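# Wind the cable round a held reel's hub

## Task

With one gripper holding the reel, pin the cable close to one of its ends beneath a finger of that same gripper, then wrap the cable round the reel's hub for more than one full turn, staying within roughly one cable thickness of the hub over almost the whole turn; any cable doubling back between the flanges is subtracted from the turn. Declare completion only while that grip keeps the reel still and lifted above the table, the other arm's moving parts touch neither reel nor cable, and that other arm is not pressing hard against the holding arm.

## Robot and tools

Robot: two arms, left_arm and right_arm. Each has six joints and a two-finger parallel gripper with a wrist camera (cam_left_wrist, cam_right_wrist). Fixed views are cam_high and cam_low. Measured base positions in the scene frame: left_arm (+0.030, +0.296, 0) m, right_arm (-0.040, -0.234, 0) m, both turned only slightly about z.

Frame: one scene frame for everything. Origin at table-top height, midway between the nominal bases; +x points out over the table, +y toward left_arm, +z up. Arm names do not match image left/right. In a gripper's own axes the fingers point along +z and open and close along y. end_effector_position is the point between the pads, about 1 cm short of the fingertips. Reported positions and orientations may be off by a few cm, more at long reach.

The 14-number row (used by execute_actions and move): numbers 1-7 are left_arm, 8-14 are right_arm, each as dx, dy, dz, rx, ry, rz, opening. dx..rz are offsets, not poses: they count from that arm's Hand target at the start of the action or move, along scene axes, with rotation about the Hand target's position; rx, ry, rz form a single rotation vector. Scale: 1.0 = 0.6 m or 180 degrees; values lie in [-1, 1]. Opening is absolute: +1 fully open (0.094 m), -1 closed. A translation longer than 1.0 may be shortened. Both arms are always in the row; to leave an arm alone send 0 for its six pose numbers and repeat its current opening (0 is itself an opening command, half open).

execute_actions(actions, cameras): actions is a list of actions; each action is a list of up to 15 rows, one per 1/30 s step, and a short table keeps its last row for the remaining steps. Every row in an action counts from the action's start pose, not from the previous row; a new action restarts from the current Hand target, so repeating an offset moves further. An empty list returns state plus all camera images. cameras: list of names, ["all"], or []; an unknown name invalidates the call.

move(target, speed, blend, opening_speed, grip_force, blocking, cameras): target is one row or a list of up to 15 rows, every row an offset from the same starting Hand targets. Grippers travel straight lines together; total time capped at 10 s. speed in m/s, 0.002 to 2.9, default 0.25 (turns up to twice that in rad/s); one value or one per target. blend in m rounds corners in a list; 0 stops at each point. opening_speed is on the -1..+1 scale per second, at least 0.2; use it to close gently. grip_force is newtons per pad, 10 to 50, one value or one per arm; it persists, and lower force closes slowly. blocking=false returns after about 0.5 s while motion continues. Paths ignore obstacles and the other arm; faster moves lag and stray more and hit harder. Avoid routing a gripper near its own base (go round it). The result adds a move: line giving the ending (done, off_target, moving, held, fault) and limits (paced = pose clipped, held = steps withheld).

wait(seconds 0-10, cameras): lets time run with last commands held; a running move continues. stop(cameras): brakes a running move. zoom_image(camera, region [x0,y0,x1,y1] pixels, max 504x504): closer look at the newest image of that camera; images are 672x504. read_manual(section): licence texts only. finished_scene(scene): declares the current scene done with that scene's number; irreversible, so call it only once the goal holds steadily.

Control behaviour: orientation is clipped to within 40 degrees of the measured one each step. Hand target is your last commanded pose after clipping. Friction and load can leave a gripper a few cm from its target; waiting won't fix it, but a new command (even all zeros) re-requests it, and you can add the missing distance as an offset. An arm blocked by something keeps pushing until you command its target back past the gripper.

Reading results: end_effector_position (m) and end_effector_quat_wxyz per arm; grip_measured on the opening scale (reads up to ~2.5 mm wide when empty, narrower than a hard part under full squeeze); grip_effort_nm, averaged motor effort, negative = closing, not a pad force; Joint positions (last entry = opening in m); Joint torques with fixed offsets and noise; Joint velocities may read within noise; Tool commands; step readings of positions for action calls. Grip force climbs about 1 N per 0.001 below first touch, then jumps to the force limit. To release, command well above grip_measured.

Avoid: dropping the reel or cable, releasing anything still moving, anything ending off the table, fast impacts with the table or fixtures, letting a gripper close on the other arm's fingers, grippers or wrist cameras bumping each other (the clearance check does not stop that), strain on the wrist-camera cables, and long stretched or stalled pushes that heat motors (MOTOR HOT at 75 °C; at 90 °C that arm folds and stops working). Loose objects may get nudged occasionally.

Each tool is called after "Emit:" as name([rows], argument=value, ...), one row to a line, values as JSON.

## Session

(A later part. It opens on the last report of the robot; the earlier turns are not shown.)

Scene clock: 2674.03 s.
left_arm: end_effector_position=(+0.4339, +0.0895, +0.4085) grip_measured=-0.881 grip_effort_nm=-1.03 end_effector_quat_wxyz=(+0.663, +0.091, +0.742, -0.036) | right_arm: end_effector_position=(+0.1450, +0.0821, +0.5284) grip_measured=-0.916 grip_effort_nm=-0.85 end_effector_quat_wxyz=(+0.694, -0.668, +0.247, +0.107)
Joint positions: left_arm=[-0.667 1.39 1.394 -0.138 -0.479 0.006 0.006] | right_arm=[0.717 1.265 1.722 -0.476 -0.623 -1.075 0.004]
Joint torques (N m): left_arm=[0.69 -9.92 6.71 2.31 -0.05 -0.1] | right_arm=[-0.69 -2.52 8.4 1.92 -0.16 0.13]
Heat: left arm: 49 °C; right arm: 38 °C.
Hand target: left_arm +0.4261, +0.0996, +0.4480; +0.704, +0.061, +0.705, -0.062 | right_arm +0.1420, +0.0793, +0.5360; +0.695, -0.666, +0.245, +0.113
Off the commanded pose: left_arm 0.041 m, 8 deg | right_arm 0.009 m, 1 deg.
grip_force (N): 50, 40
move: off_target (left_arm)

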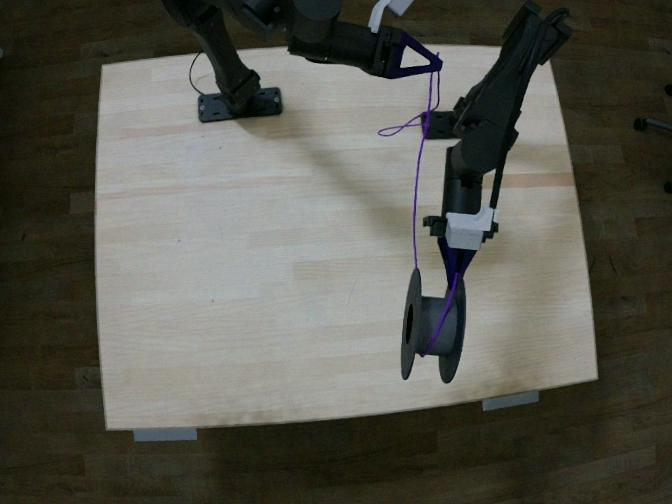

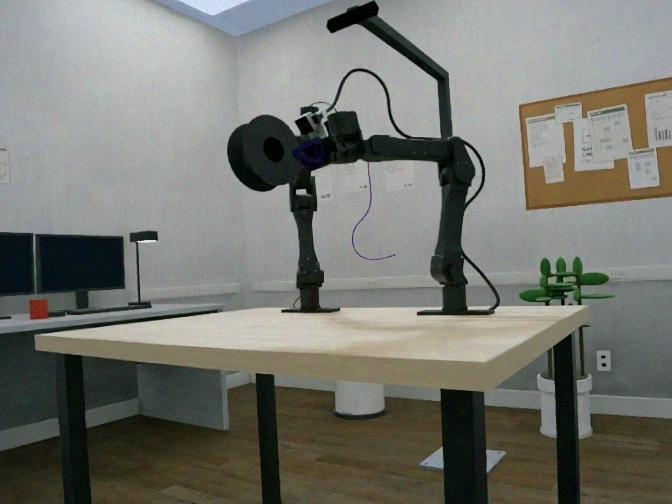

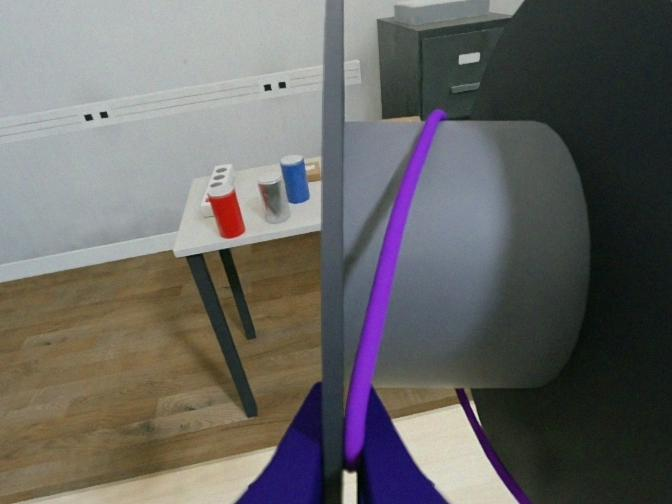

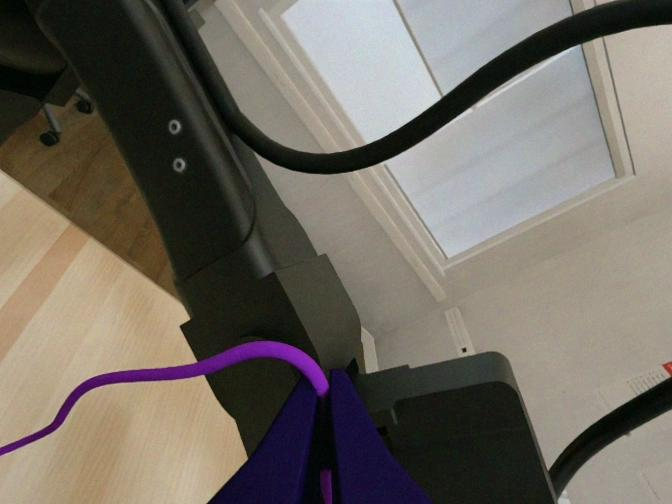

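Emit:
move([
  [0,0,-0.075,0,0,0,-1, 0.101,-0.008,0.0317,0.0158,0.0817,0,-1],
  [0,0,-0.15,0,0,0,-1, 0.209,-0.0122,0.0383,0.0317,0.1634,0,-1],
], speed=0.1, blend=[0.015,0], cameras=["all"])

Emit:
zoom_image(camera="cam_high", region=[350, 130, 500, 390])

Emit:
zoom_image(camera="cam_low", region=[220, 70, 380, 250])

Scene clock: 2704.27 s.
left_arm: end_effector_position=(+0.4304, +0.0922, +0.3188) grip_measured=-0.881 grip_effort_nm=-1.03 end_effector_quat_wxyz=(+0.663, +0.091, +0.743, -0.036) | right_arm: end_effector_position=(+0.2693, +0.0740, +0.5553) grip_measured=-0.916 grip_effort_nm=-0.85 end_effector_quat_wxyz=(+0.645, -0.580, +0.408, +0.285)
Joint positions: left_arm=[-0.667 1.349 1.005 0.21 -0.479 0.006 0.006] | right_arm=[0.413 1.698 2.234 -0.547 -0.931 -0.551 0.004]
Joint torques (N m): left_arm=[0.73 -9.57 6.97 2.32 -0.04 -0.1] | right_arm=[-0.62 -5.46 7.77 1.77 -0.14 0.11]
Heat: left arm: 51 °C; right arm: 40 °C.
Hand target: left_arm +0.4261, +0.0995, +0.3580; +0.704, +0.061, +0.705, -0.062 | right_arm +0.2675, +0.0720, +0.5589; +0.642, -0.581, +0.407, +0.290
Off the commanded pose: left_arm 0.040 m, 8 deg | right_arm 0.005 m, 1 deg.
grip_force (N): 50, 40
move: off_target (left_arm)

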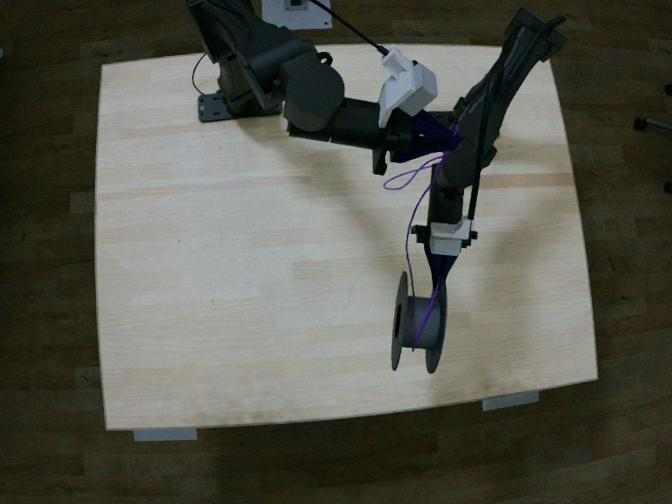

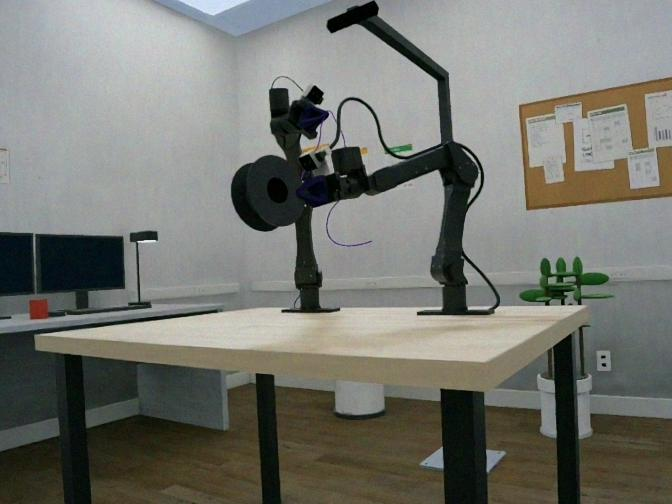

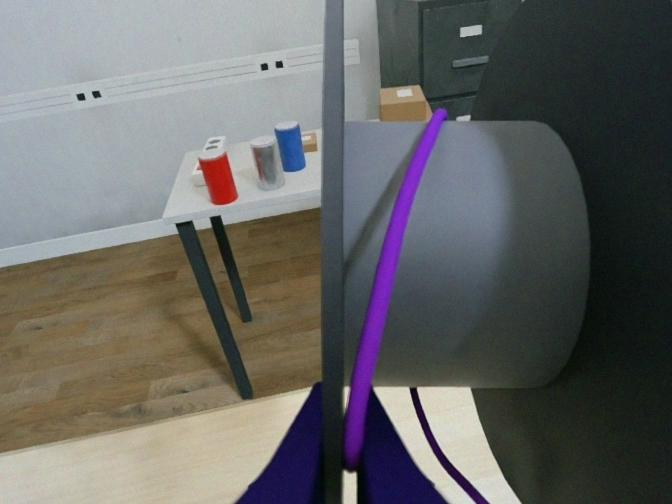

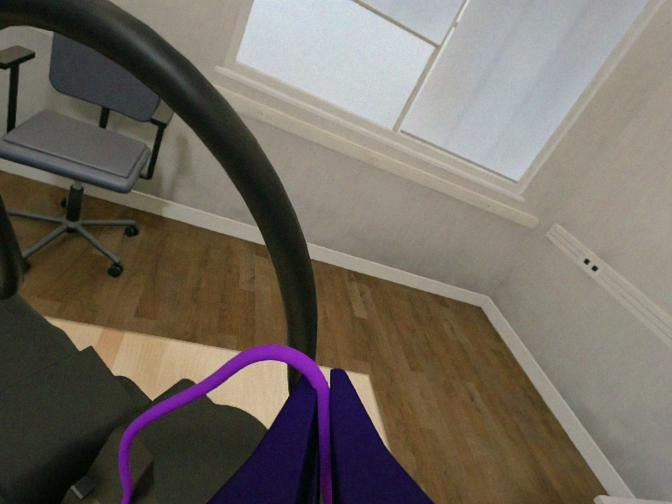

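Scaled by 1.938.

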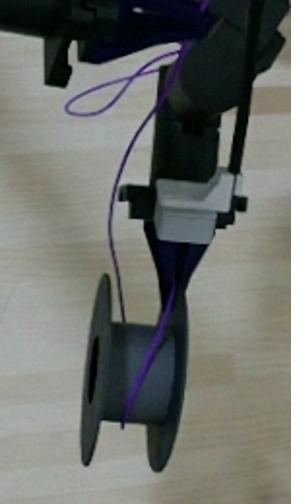

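Scaled by 2.800.

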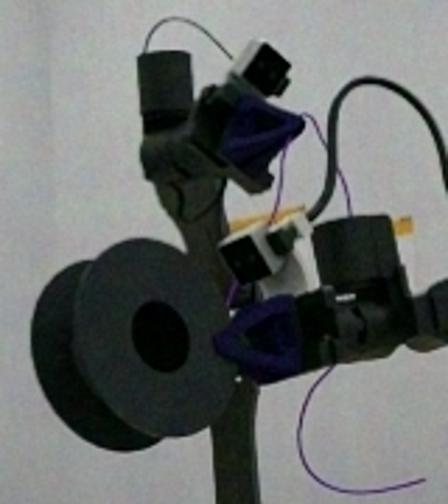

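Emit:
move([
  [-0.0583,0,-0.0483,0,0,0,-1, 0.0608,-0.0108,-0.015,0.0158,0.0817,0,-1],
  [-0.1167,0,-0.0967,0,0,0,-1, 0.125,-0.0267,-0.045,0.0317,0.1634,0,-1],
], speed=0.1, blend=[0.015,0], cameras=["all"])

Emit:
zoom_image(camera="cam_high", region=[330, 120, 500, 370])

Emit:
zoom_image(camera="cam_low", region=[220, 80, 380, 270])

Scene clock: 2724.07 s.
left_arm: end_effector_position=(+0.3604, +0.0953, +0.2693) grip_measured=-0.881 grip_effort_nm=-1.03 end_effector_quat_wxyz=(+0.670, +0.098, +0.735, -0.033) | right_arm: end_effector_position=(+0.3436, +0.0583, +0.5232) grip_measured=-0.916 grip_effort_nm=-0.85 end_effector_quat_wxyz=(+0.538, -0.451, +0.554, +0.448)
Joint positions: left_arm=[-0.842 1.158 0.66 0.372 -0.648 0.006 0.006] | right_arm=[0.286 1.889 2.339 -0.49 -1.061 -0.025 0.004]
Joint torques (N m): left_arm=[-0.62 -7.04 6.67 2.17 -0.21 -0.13] | right_arm=[-0.65 -7.28 8.12 2.05 -0.17 0.08]
Heat: left arm: 54 °C; right arm: 39 °C.
Hand target: left_arm +0.3561, +0.0995, +0.3000; +0.704, +0.061, +0.705, -0.062 | right_arm +0.3425, +0.0560, +0.5319; +0.546, -0.456, +0.542, +0.448
Off the commanded pose: left_arm 0.031 m, 7 deg | right_arm 0.009 m, 2 deg.
grip_force (N): 50, 40
move: off_target (left_arm)

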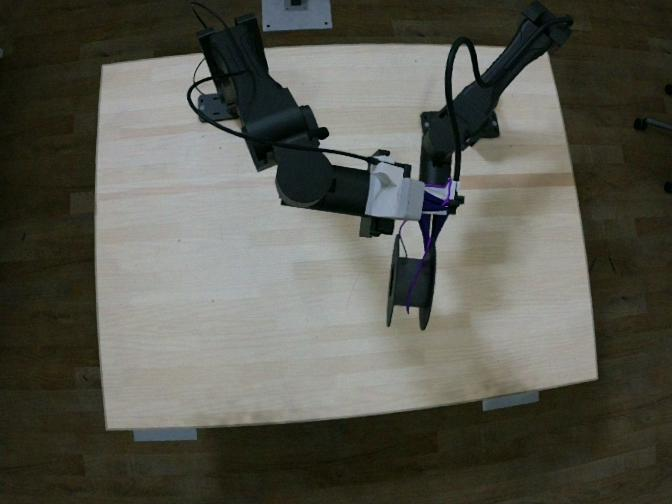

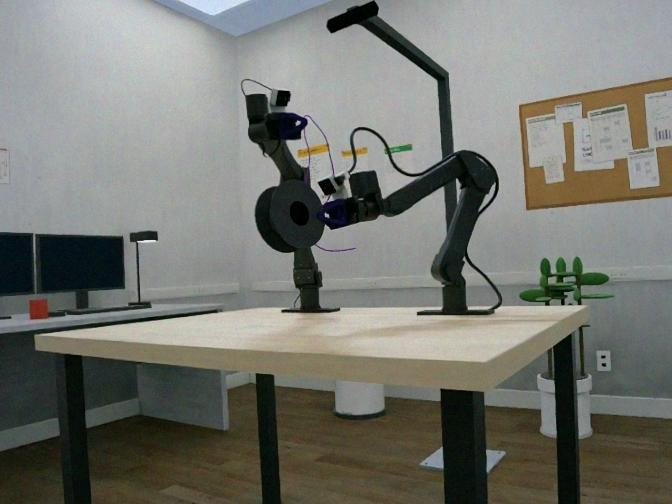

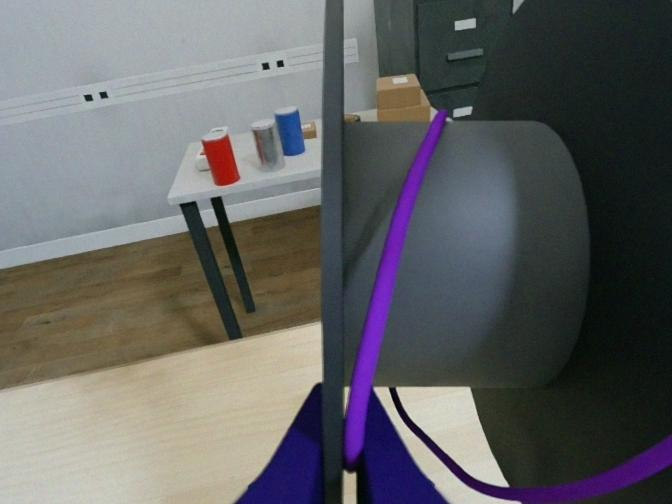

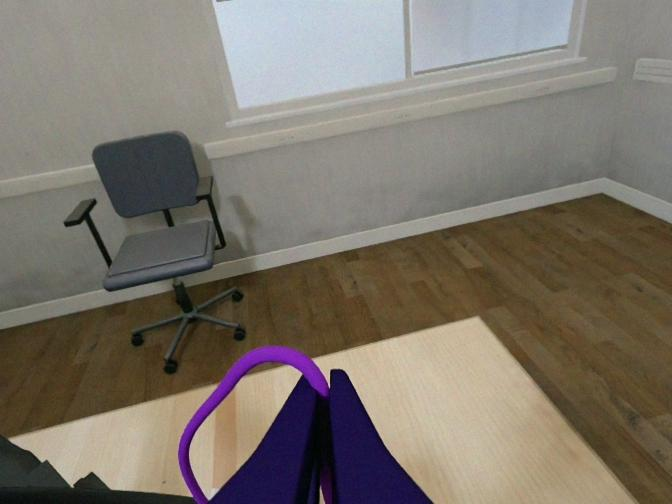

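Scaled by 2.016.

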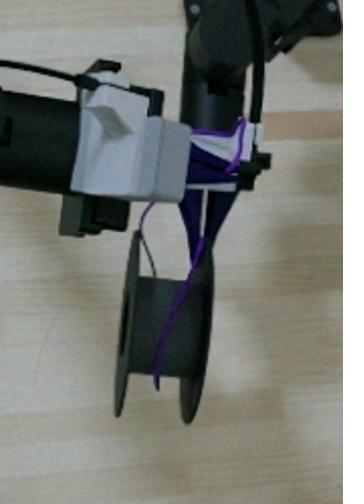

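Scaled by 2.653.

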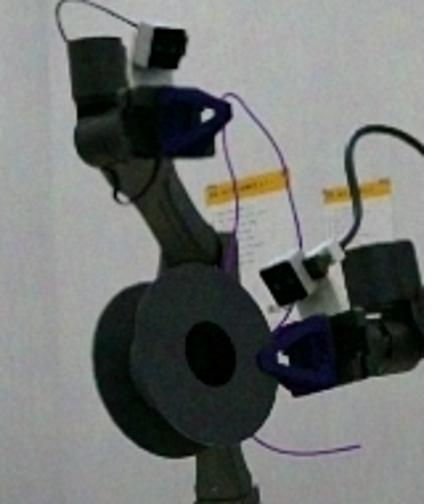

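Emit:
move([
  [-0.1167,0,0,0,0,0,-1, 0.0098,0,0.005,0.0158,0.0817,0,-1],
  [-0.1167,0,0,0,0,0,-1, 0.1108,-0.02,-0.0432,0.0317,0.1634,0,-1],
], speed=0.08, blend=[0.01,0], cameras=["all"])

Emit:
zoom_image(camera="cam_high", region=[330, 110, 500, 350])

Emit:
zoom_image(camera="cam_low", region=[220, 80, 380, 270])

Scene clock: 2747.80 s.
left_arm: end_effector_position=(+0.2896, +0.0937, +0.2855) grip_measured=-0.881 grip_effort_nm=-1.03 end_effector_quat_wxyz=(+0.690, +0.089, +0.717, -0.040) | right_arm: end_effector_position=(+0.4079, +0.0462, +0.5052) grip_measured=-0.916 grip_effort_nm=-0.85 end_effector_quat_wxyz=(+0.414, -0.297, +0.642, +0.574)
Joint positions: left_arm=[-1.132 0.96 0.575 0.31 -0.94 0.006 0.006] | right_arm=[0.212 2.16 2.643 -0.482 -1.137 0.514 0.004]
Joint torques (N m): left_arm=[-0.64 -4.64 6.54 1.76 -0.22 -0.13] | right_arm=[-0.68 -8.58 8.03 1.76 -0.13 0.07]
Heat: left arm: 53 °C; right arm: 39 °C.
Hand target: left_arm +0.2861, +0.0995, +0.3000; +0.704, +0.061, +0.705, -0.062 | right_arm +0.4089, +0.0439, +0.5061; +0.412, -0.300, +0.640, +0.575
Off the commanded pose: left_arm 0.016 m, 5 deg | right_arm 0.003 m, 1 deg.
grip_force (N): 50, 40
move: off_target (left_arm)

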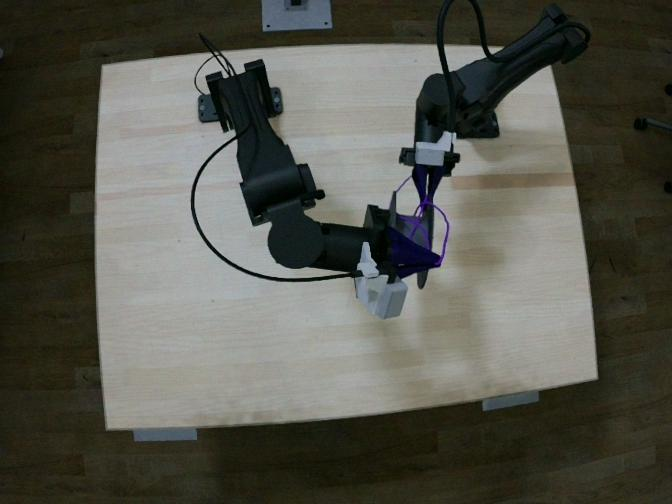

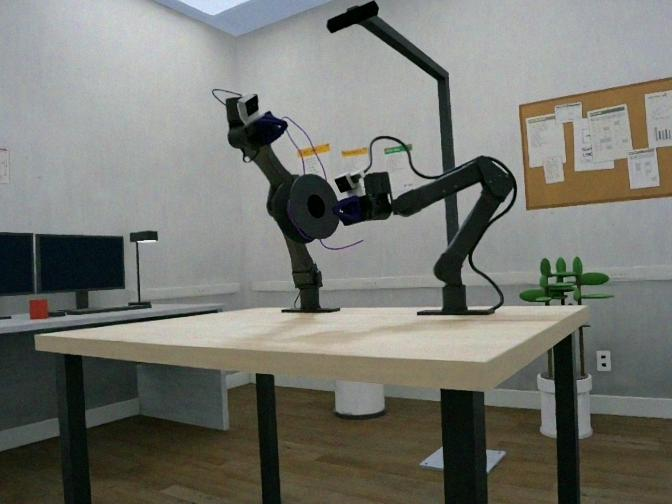

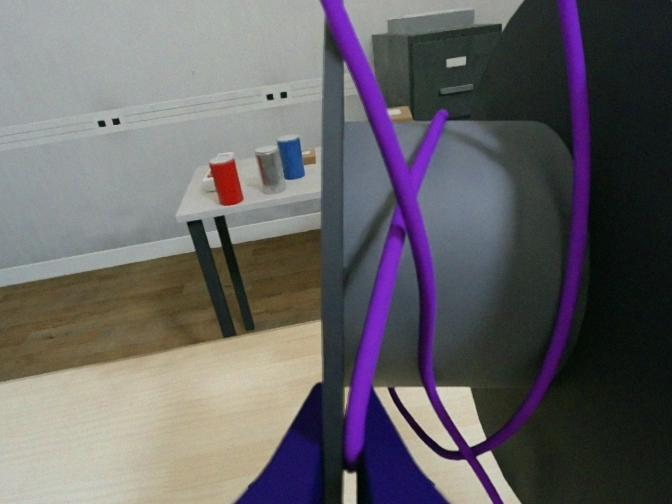

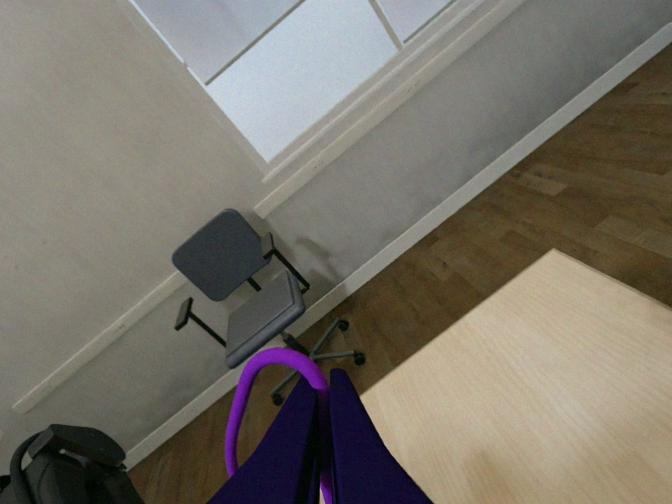

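Scaled by 2.100.

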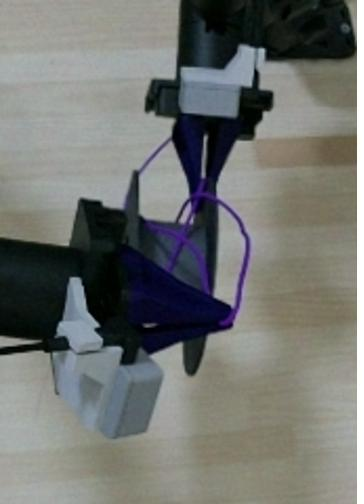

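Scaled by 2.653.

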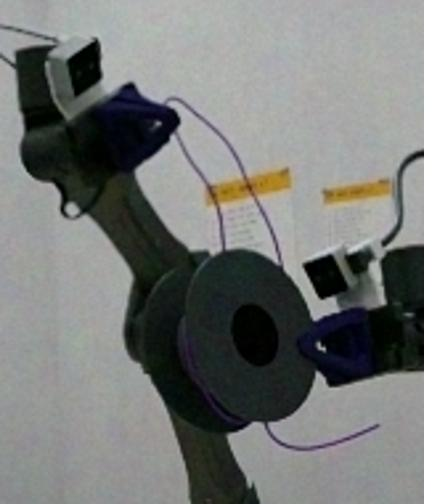

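Emit:
move([
  [-0.0667,0,0,0,0,0,-1, 0.0918,-0.034,-0.1152,0.0317,0.1634,0,-1],
  [-0.0667,0,0,0,0,0,-1, 0.1302,-0.0415,-0.2102,0.0475,0.245,0,-1],
], speed=0.08, blend=[0.01,0], cameras=["all"])

Emit:
zoom_image(camera="cam_high", region=[330, 110, 500, 350])

Emit:
zoom_image(camera="cam_low", region=[220, 80, 380, 270])

Scene clock: 2796.73 s.
left_arm: end_effector_position=(+0.2484, +0.0934, +0.2908) grip_measured=-0.881 grip_effort_nm=-1.03 end_effector_quat_wxyz=(+0.697, +0.088, +0.711, -0.042) | right_arm: end_effector_position=(+0.4826, +0.0220, +0.3918) grip_measured=-0.916 grip_effort_nm=-0.85 end_effector_quat_wxyz=(+0.170, -0.035, +0.703, +0.690)
Joint positions: left_arm=[-1.347 0.886 0.553 0.271 -1.155 0.006 0.006] | right_arm=[0.128 2.218 2.213 0.032 -1.221 1.305 0.004]
Joint torques (N m): left_arm=[-0.66 -3.63 6.39 1.57 -0.22 -0.15] | right_arm=[-0.73 -10.35 5.49 1.93 -0.11 0.06]
Heat: left arm: 48 °C; right arm: 39 °C.
Hand target: left_arm +0.2461, +0.0995, +0.2999; +0.704, +0.061, +0.705, -0.062 | right_arm +0.4870, +0.0190, +0.3800; +0.163, -0.032, +0.704, +0.690
Off the commanded pose: left_arm 0.011 m, 4 deg | right_arm 0.013 m, 1 deg.
grip_force (N): 50, 40
move: off_target (left_arm, right_arm)

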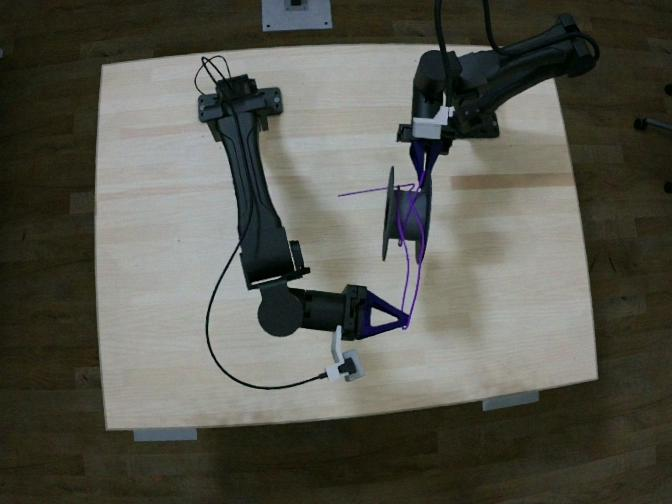

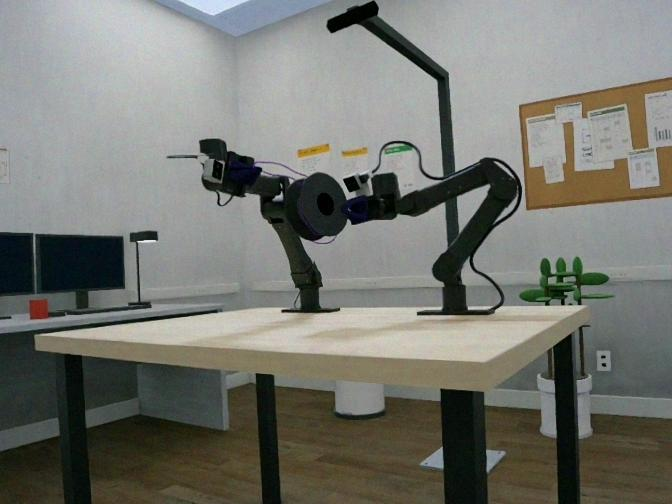

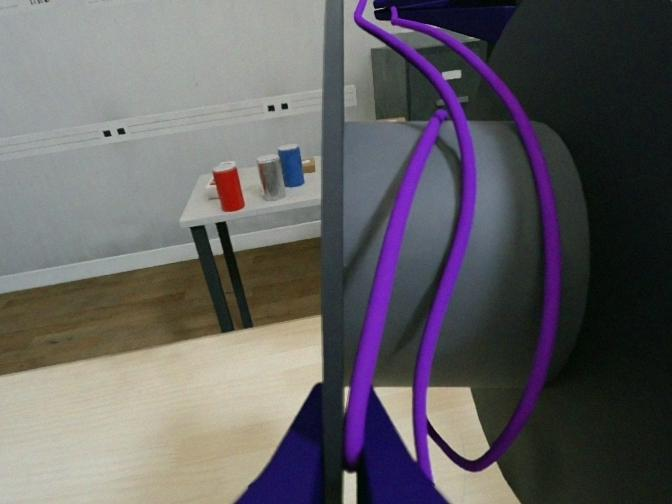

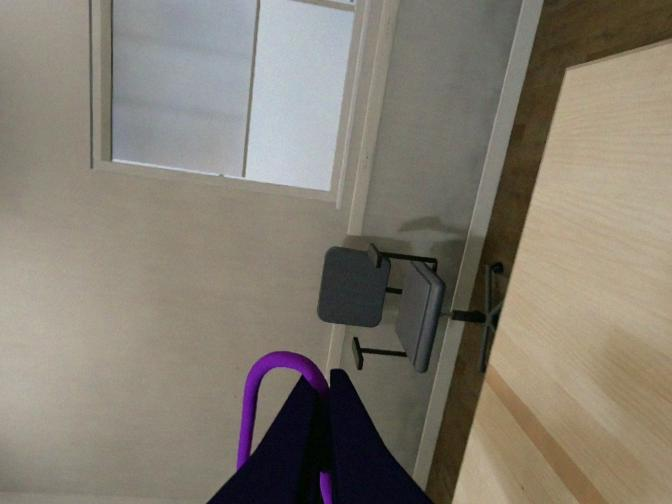

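Scaled by 2.100.

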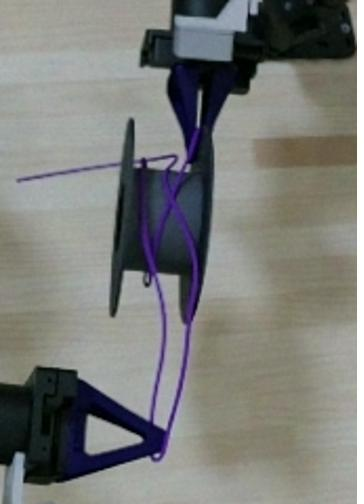

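Scaled by 2.653.

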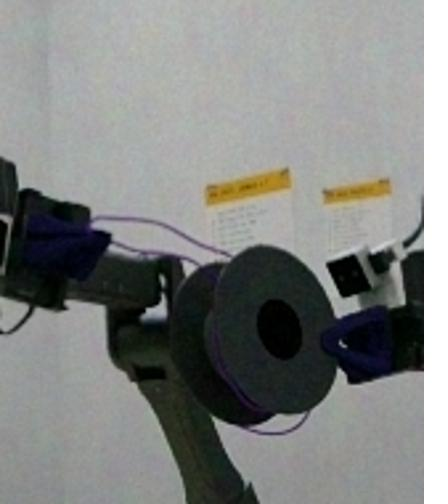

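Emit:
execute_actions(actions=[])

Scene clock: 2827.03 s.
left_arm: end_effector_position=(+0.2484, +0.0934, +0.2908) grip_measured=-0.881 grip_effort_nm=-1.04 end_effector_quat_wxyz=(+0.697, +0.088, +0.711, -0.042) | right_arm: end_effector_position=(+0.4826, +0.0220, +0.3919) grip_measured=-0.916 grip_effort_nm=-0.85 end_effector_quat_wxyz=(+0.170, -0.035, +0.703, +0.690)
Joint positions: left_arm=[-1.347 0.886 0.553 0.271 -1.155 0.006 0.006] | right_arm=[0.128 2.218 2.213 0.032 -1.221 1.306 0.004]
Joint velocities: within noise
Joint torques (N m): left_arm=[-0.65 -3.63 6.38 1.56 -0.22 -0.15] | right_arm=[-0.75 -10.32 5.49 1.95 -0.11 0.04]
Heat: left arm: 47 °C; right arm: 36 °C.
Hand target: left_arm +0.2461, +0.0995, +0.2999; +0.704, +0.061, +0.705, -0.062 | right_arm +0.4870, +0.0190, +0.3800; +0.162, -0.031, +0.704, +0.690
Tool commands: left_gripper/opening=-1.0 right_gripper/opening=-1.0
Off the commanded pose: left_arm 0.011 m, 4 deg | right_arm 0.013 m, 1 deg.
grip_force (N): 50, 40

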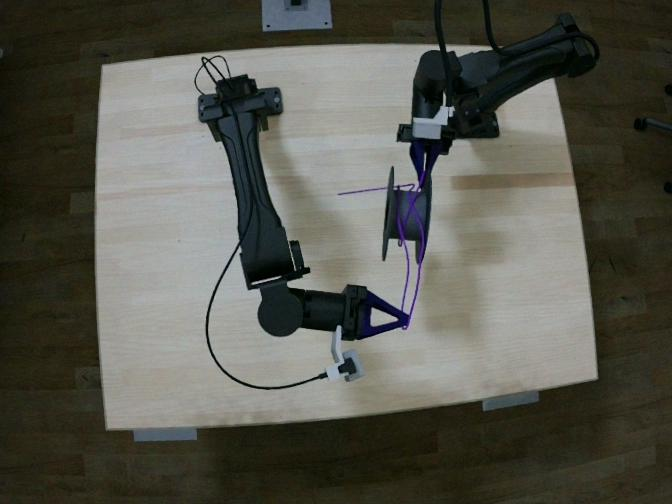

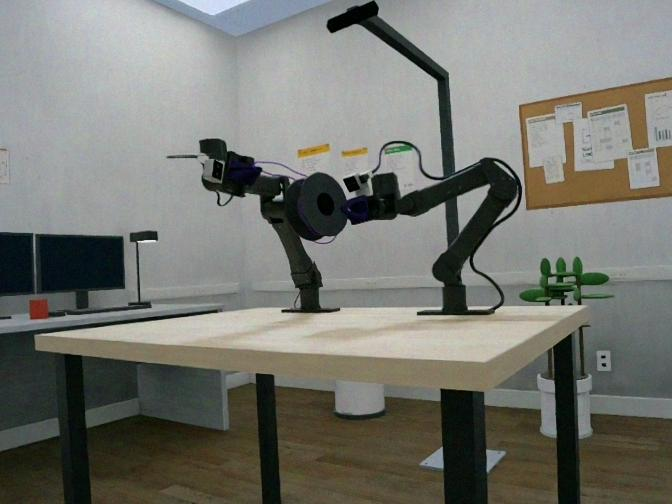

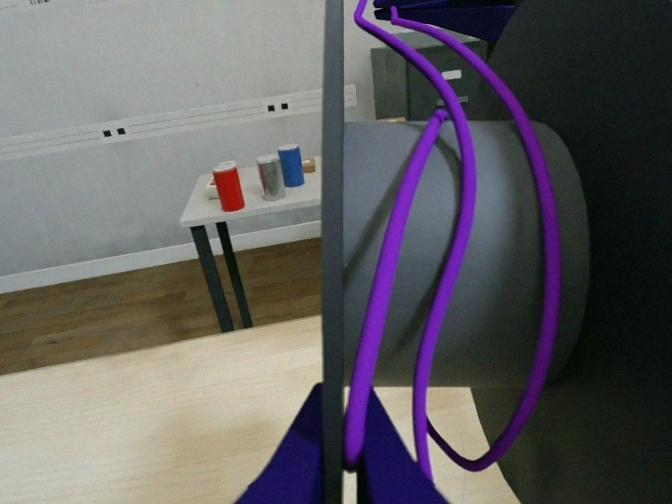

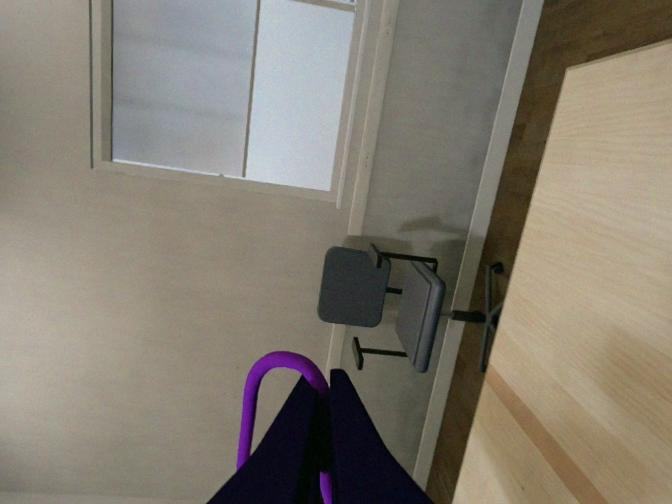

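Emit:
zoom_image(camera="cam_left_wrist", region=[320, 0, 672, 504])

Emit:
zoom_image(camera="cam_high", region=[320, 140, 460, 340])

Emit:
zoom_image(camera="cam_low", region=[180, 130, 400, 260])

Scaled by 1.000.

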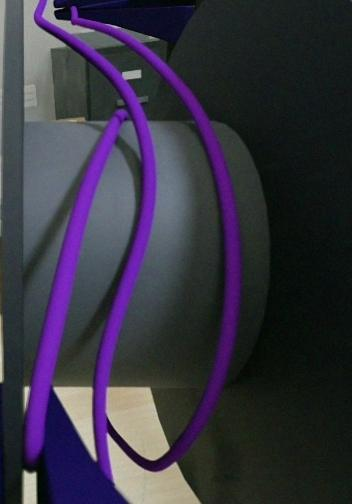

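Scaled by 2.520.

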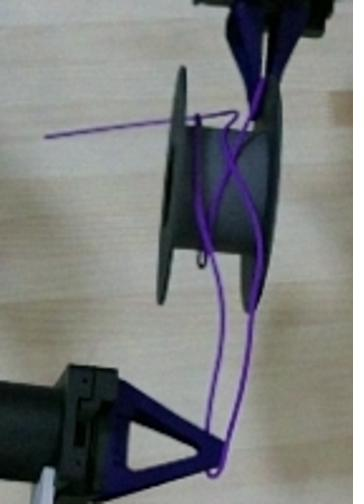

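Scaled by 2.291.

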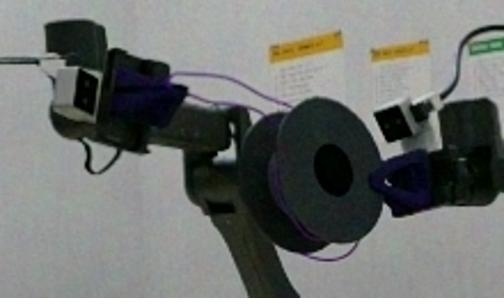

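Emit:
move([
  [0,0,0,0,0,0,-1, 0.06,-0.009,-0.023,0,0,0,-1],
  [0,0,0,0,0,0,-1, 0.0927,-0.0155,-0.105,0,0,0,-1],
], speed=0.08, blend=[0.02, 0], cameras=["all"])

Scene clock: 2887.67 s.
left_arm: end_effector_position=(+0.2484, +0.0934, +0.2907) grip_measured=-0.881 grip_effort_nm=-1.03 end_effector_quat_wxyz=(+0.697, +0.088, +0.711, -0.041) | right_arm: end_effector_position=(+0.5408, +0.0131, +0.3194) grip_measured=-0.916 grip_effort_nm=-0.85 end_effector_quat_wxyz=(+0.157, -0.022, +0.706, +0.690)
Joint positions: left_arm=[-1.347 0.886 0.553 0.269 -1.155 0.006 0.006] | right_arm=[0.096 2.501 2.43 0.076 -1.252 1.321 0.004]
Joint torques (N m): left_arm=[-0.66 -3.63 6.38 1.58 -0.22 -0.16] | right_arm=[-0.77 -11.95 7.75 1.93 -0.12 -0.07]
Heat: left arm: 45 °C; right arm: 36 °C.
Hand target: left_arm +0.2461, +0.0995, +0.2999; +0.704, +0.061, +0.705, -0.062 | right_arm +0.5427, +0.0097, +0.3169; +0.163, -0.032, +0.704, +0.690
Off the commanded pose: left_arm 0.011 m, 4 deg | right_arm 0.005 m, 1 deg.
grip_force (N): 50, 40
move: off_target (left_arm); blend cut to 0.0195 m at target 1

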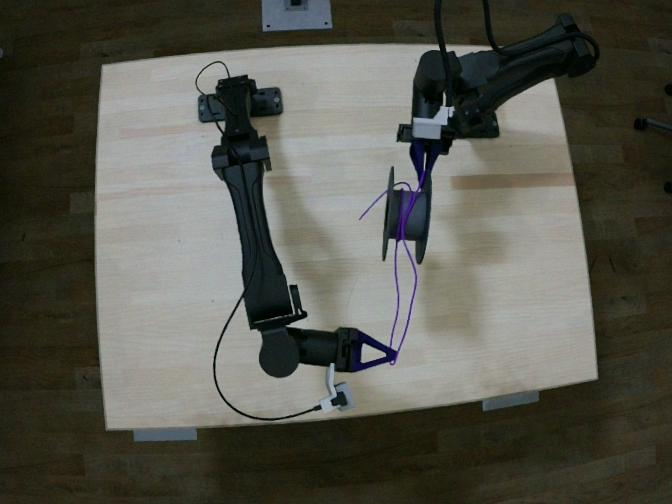

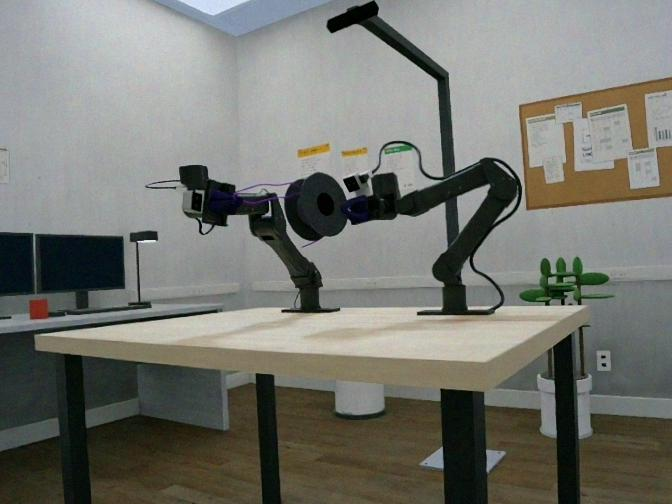

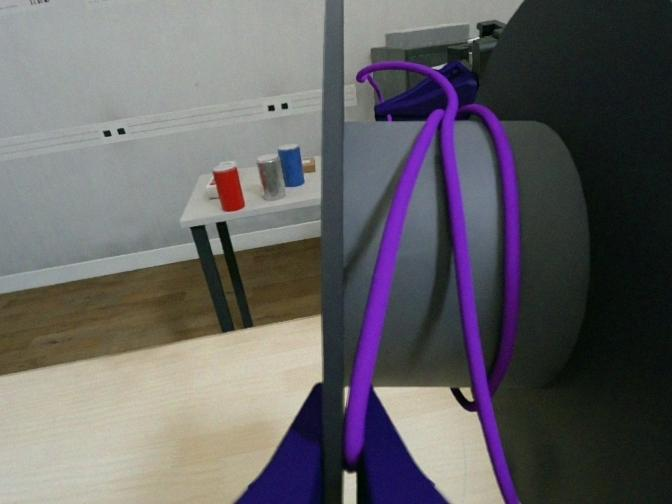

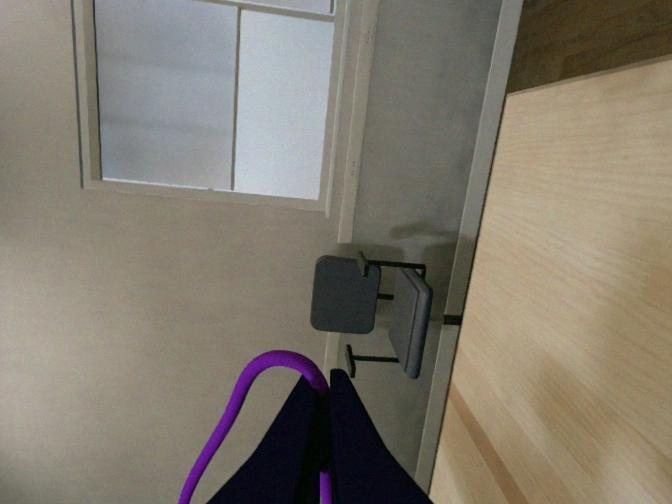

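Emit:
zoom_image(camera="cam_left_wrist", region=[320, 0, 672, 504])

Emit:
zoom_image(camera="cam_high", region=[340, 140, 460, 380])

Emit:
zoom_image(camera="cam_low", region=[180, 150, 400, 260])

Scaled by 1.000.

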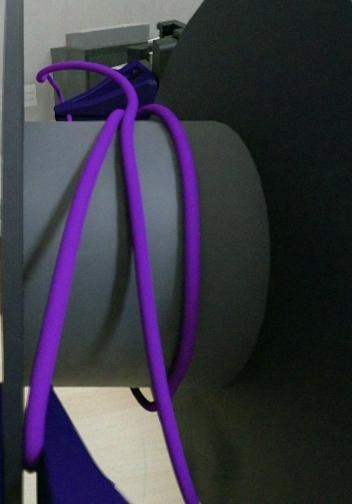

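Scaled by 2.100.

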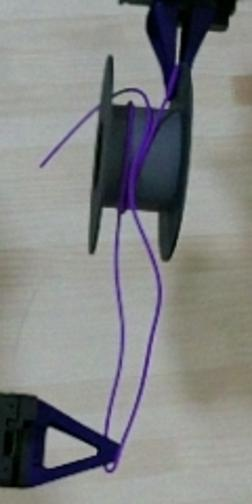

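Scaled by 2.291.

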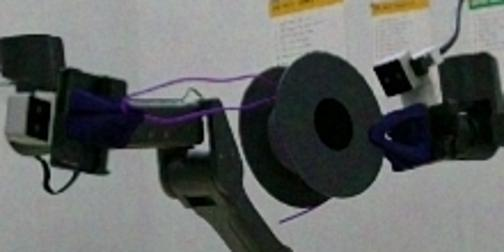

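Emit:
move([
  [0,0,0,0,0,0,-1, 0.0117,-0.0005,-0.058,0,0,0,-1],
  [0,0,0,0,0,0,-1, 0.0257,-0.0045,-0.11,0,0,0,-1],
], speed=0.08, blend=[0.02, 0], cameras=["all"])

Scene clock: 2991.33 s.
left_arm: end_effector_position=(+0.2485, +0.0946, +0.2880) grip_measured=-0.881 grip_effort_nm=-1.03 end_effector_quat_wxyz=(+0.695, +0.093, +0.713, -0.033) | right_arm: end_effector_position=(+0.5476, +0.0158, +0.2704) grip_measured=-0.916 grip_effort_nm=-0.85 end_effector_quat_wxyz=(+0.162, -0.053, +0.701, +0.693)
Joint positions: left_arm=[-1.347 0.886 0.553 0.25 -1.161 0.006 0.006] | right_arm=[0.096 2.57 2.344 0.273 -1.291 1.311 0.004]
Joint torques (N m): left_arm=[-0.65 -3.73 6.52 1.69 -0.17 -0.18] | right_arm=[-1.43 -11.77 5.19 1.84 0.17 0.03]
Heat: left arm: 43 °C; right arm: 42 °C.
Hand target: left_arm +0.2461, +0.0995, +0.3000; +0.704, +0.061, +0.705, -0.062 | right_arm +0.5581, +0.0071, +0.2508; +0.162, -0.031, +0.704, +0.690
Off the commanded pose: left_arm 0.013 m, 5 deg | right_arm 0.024 m, 2 deg.
grip_force (N): 50, 40
move: off_target (left_arm, right_arm); blend cut to 0.0162 m at target 1

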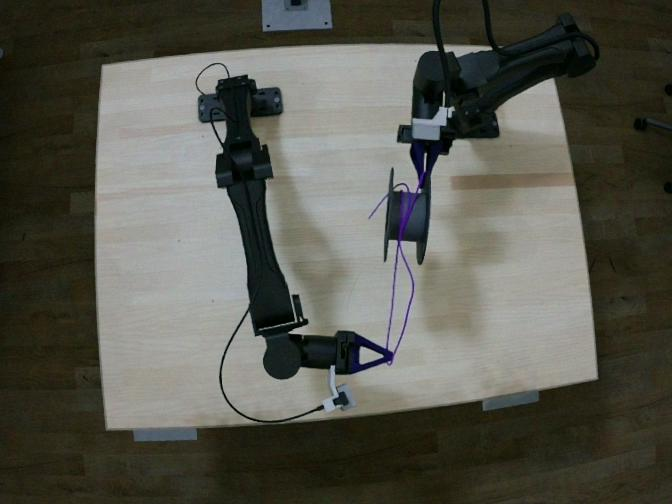

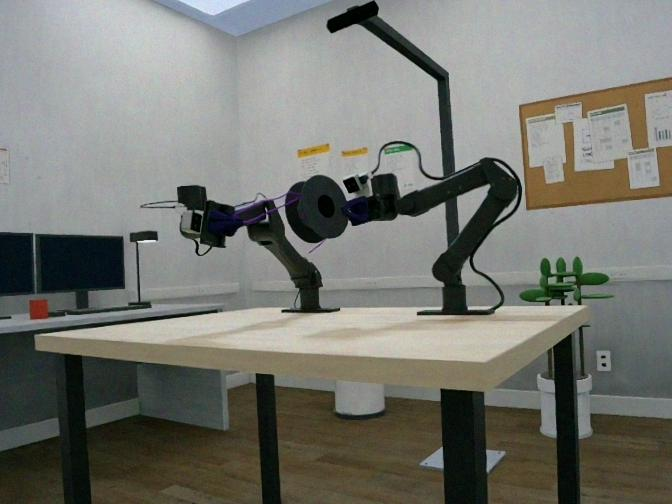

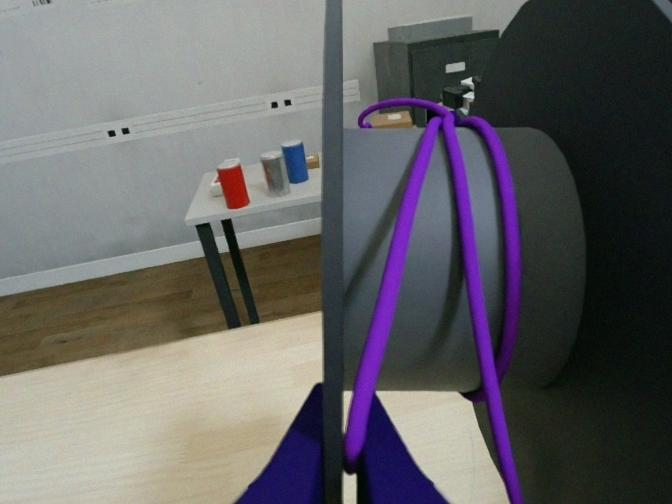

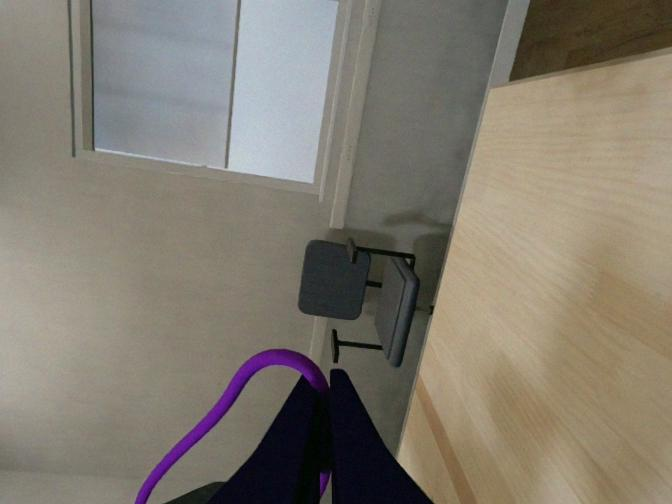

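Emit:
move([
  [0,0,0,0,0,0,-1, -0.0767,0.0167,-0.095,0.0088,0.045,0,-1],
  [0,0,0,0,0,0,-1, -0.165,0.034,-0.2017,0.0176,0.09,0,-1],
  [0,0,0,0,0,0,-1, -0.2467,0.05,-0.25,0.0264,0.136,0,-1],
], speed=0.1, blend=[0.02, 0.02, 0], cameras=["all"])

Scene clock: 3079.53 s.
left_arm: end_effector_position=(+0.2484, +0.0955, +0.2810) grip_measured=-0.881 grip_effort_nm=-1.03 end_effector_quat_wxyz=(+0.689, +0.106, +0.716, -0.019) | right_arm: end_effector_position=(+0.4128, +0.0359, +0.0938) grip_measured=-0.916 grip_effort_nm=-0.85 end_effector_quat_wxyz=(+0.005, +0.126, +0.695, +0.708)
Joint positions: left_arm=[-1.347 0.886 0.548 0.216 -1.162 0.006 0.006] | right_arm=[0.185 2.391 1.198 1.197 -1.169 1.746 0.004]
Joint torques (N m): left_arm=[-0.59 -3.97 7.12 1.89 -0.18 -0.24] | right_arm=[0.46 -12.33 3.69 1.92 0.05 0.04]
Heat: left arm: 44 °C; right arm: 39 °C.
Hand target: left_arm +0.2461, +0.0995, +0.2998; +0.704, +0.061, +0.705, -0.062 | right_arm +0.4101, +0.0370, +0.1008; +0.011, +0.122, +0.694, +0.710
Off the commanded pose: left_arm 0.020 m, 7 deg | right_arm 0.008 m, 1 deg.
grip_force (N): 50, 40
move: off_target (left_arm)

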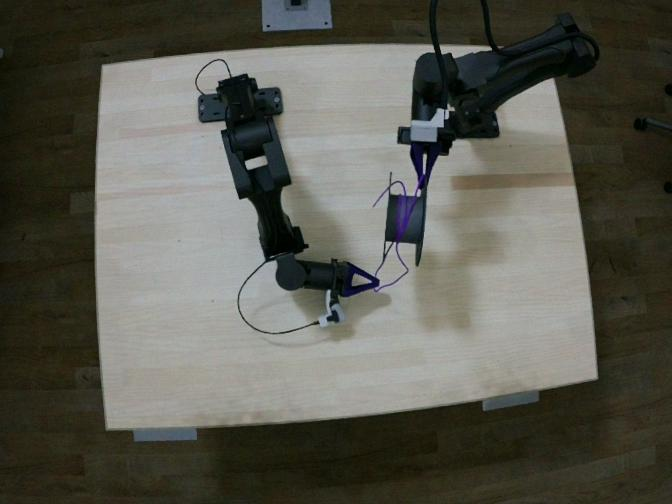

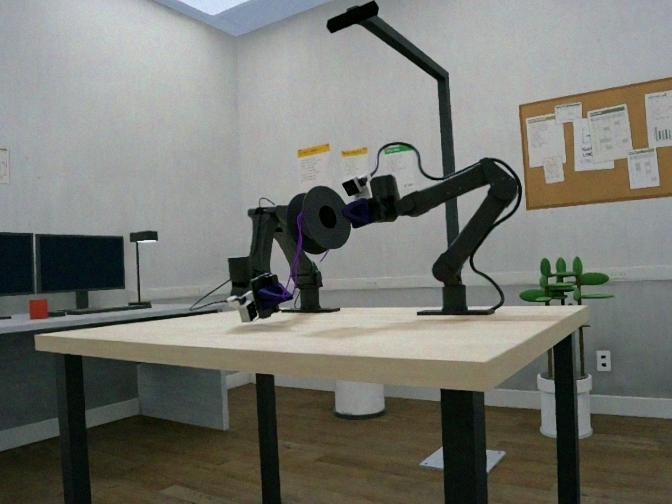

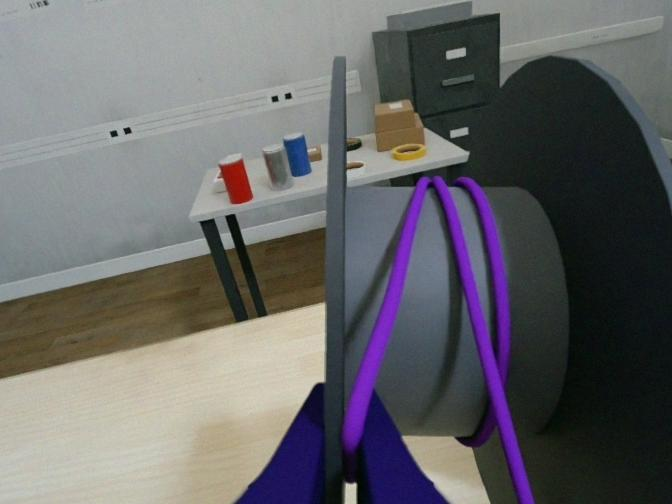

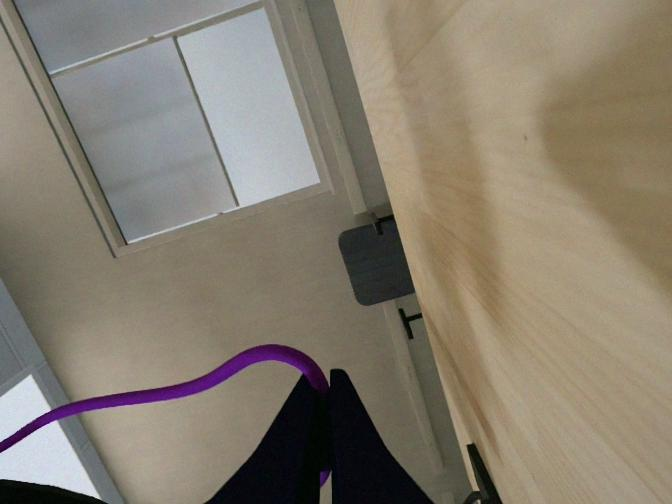

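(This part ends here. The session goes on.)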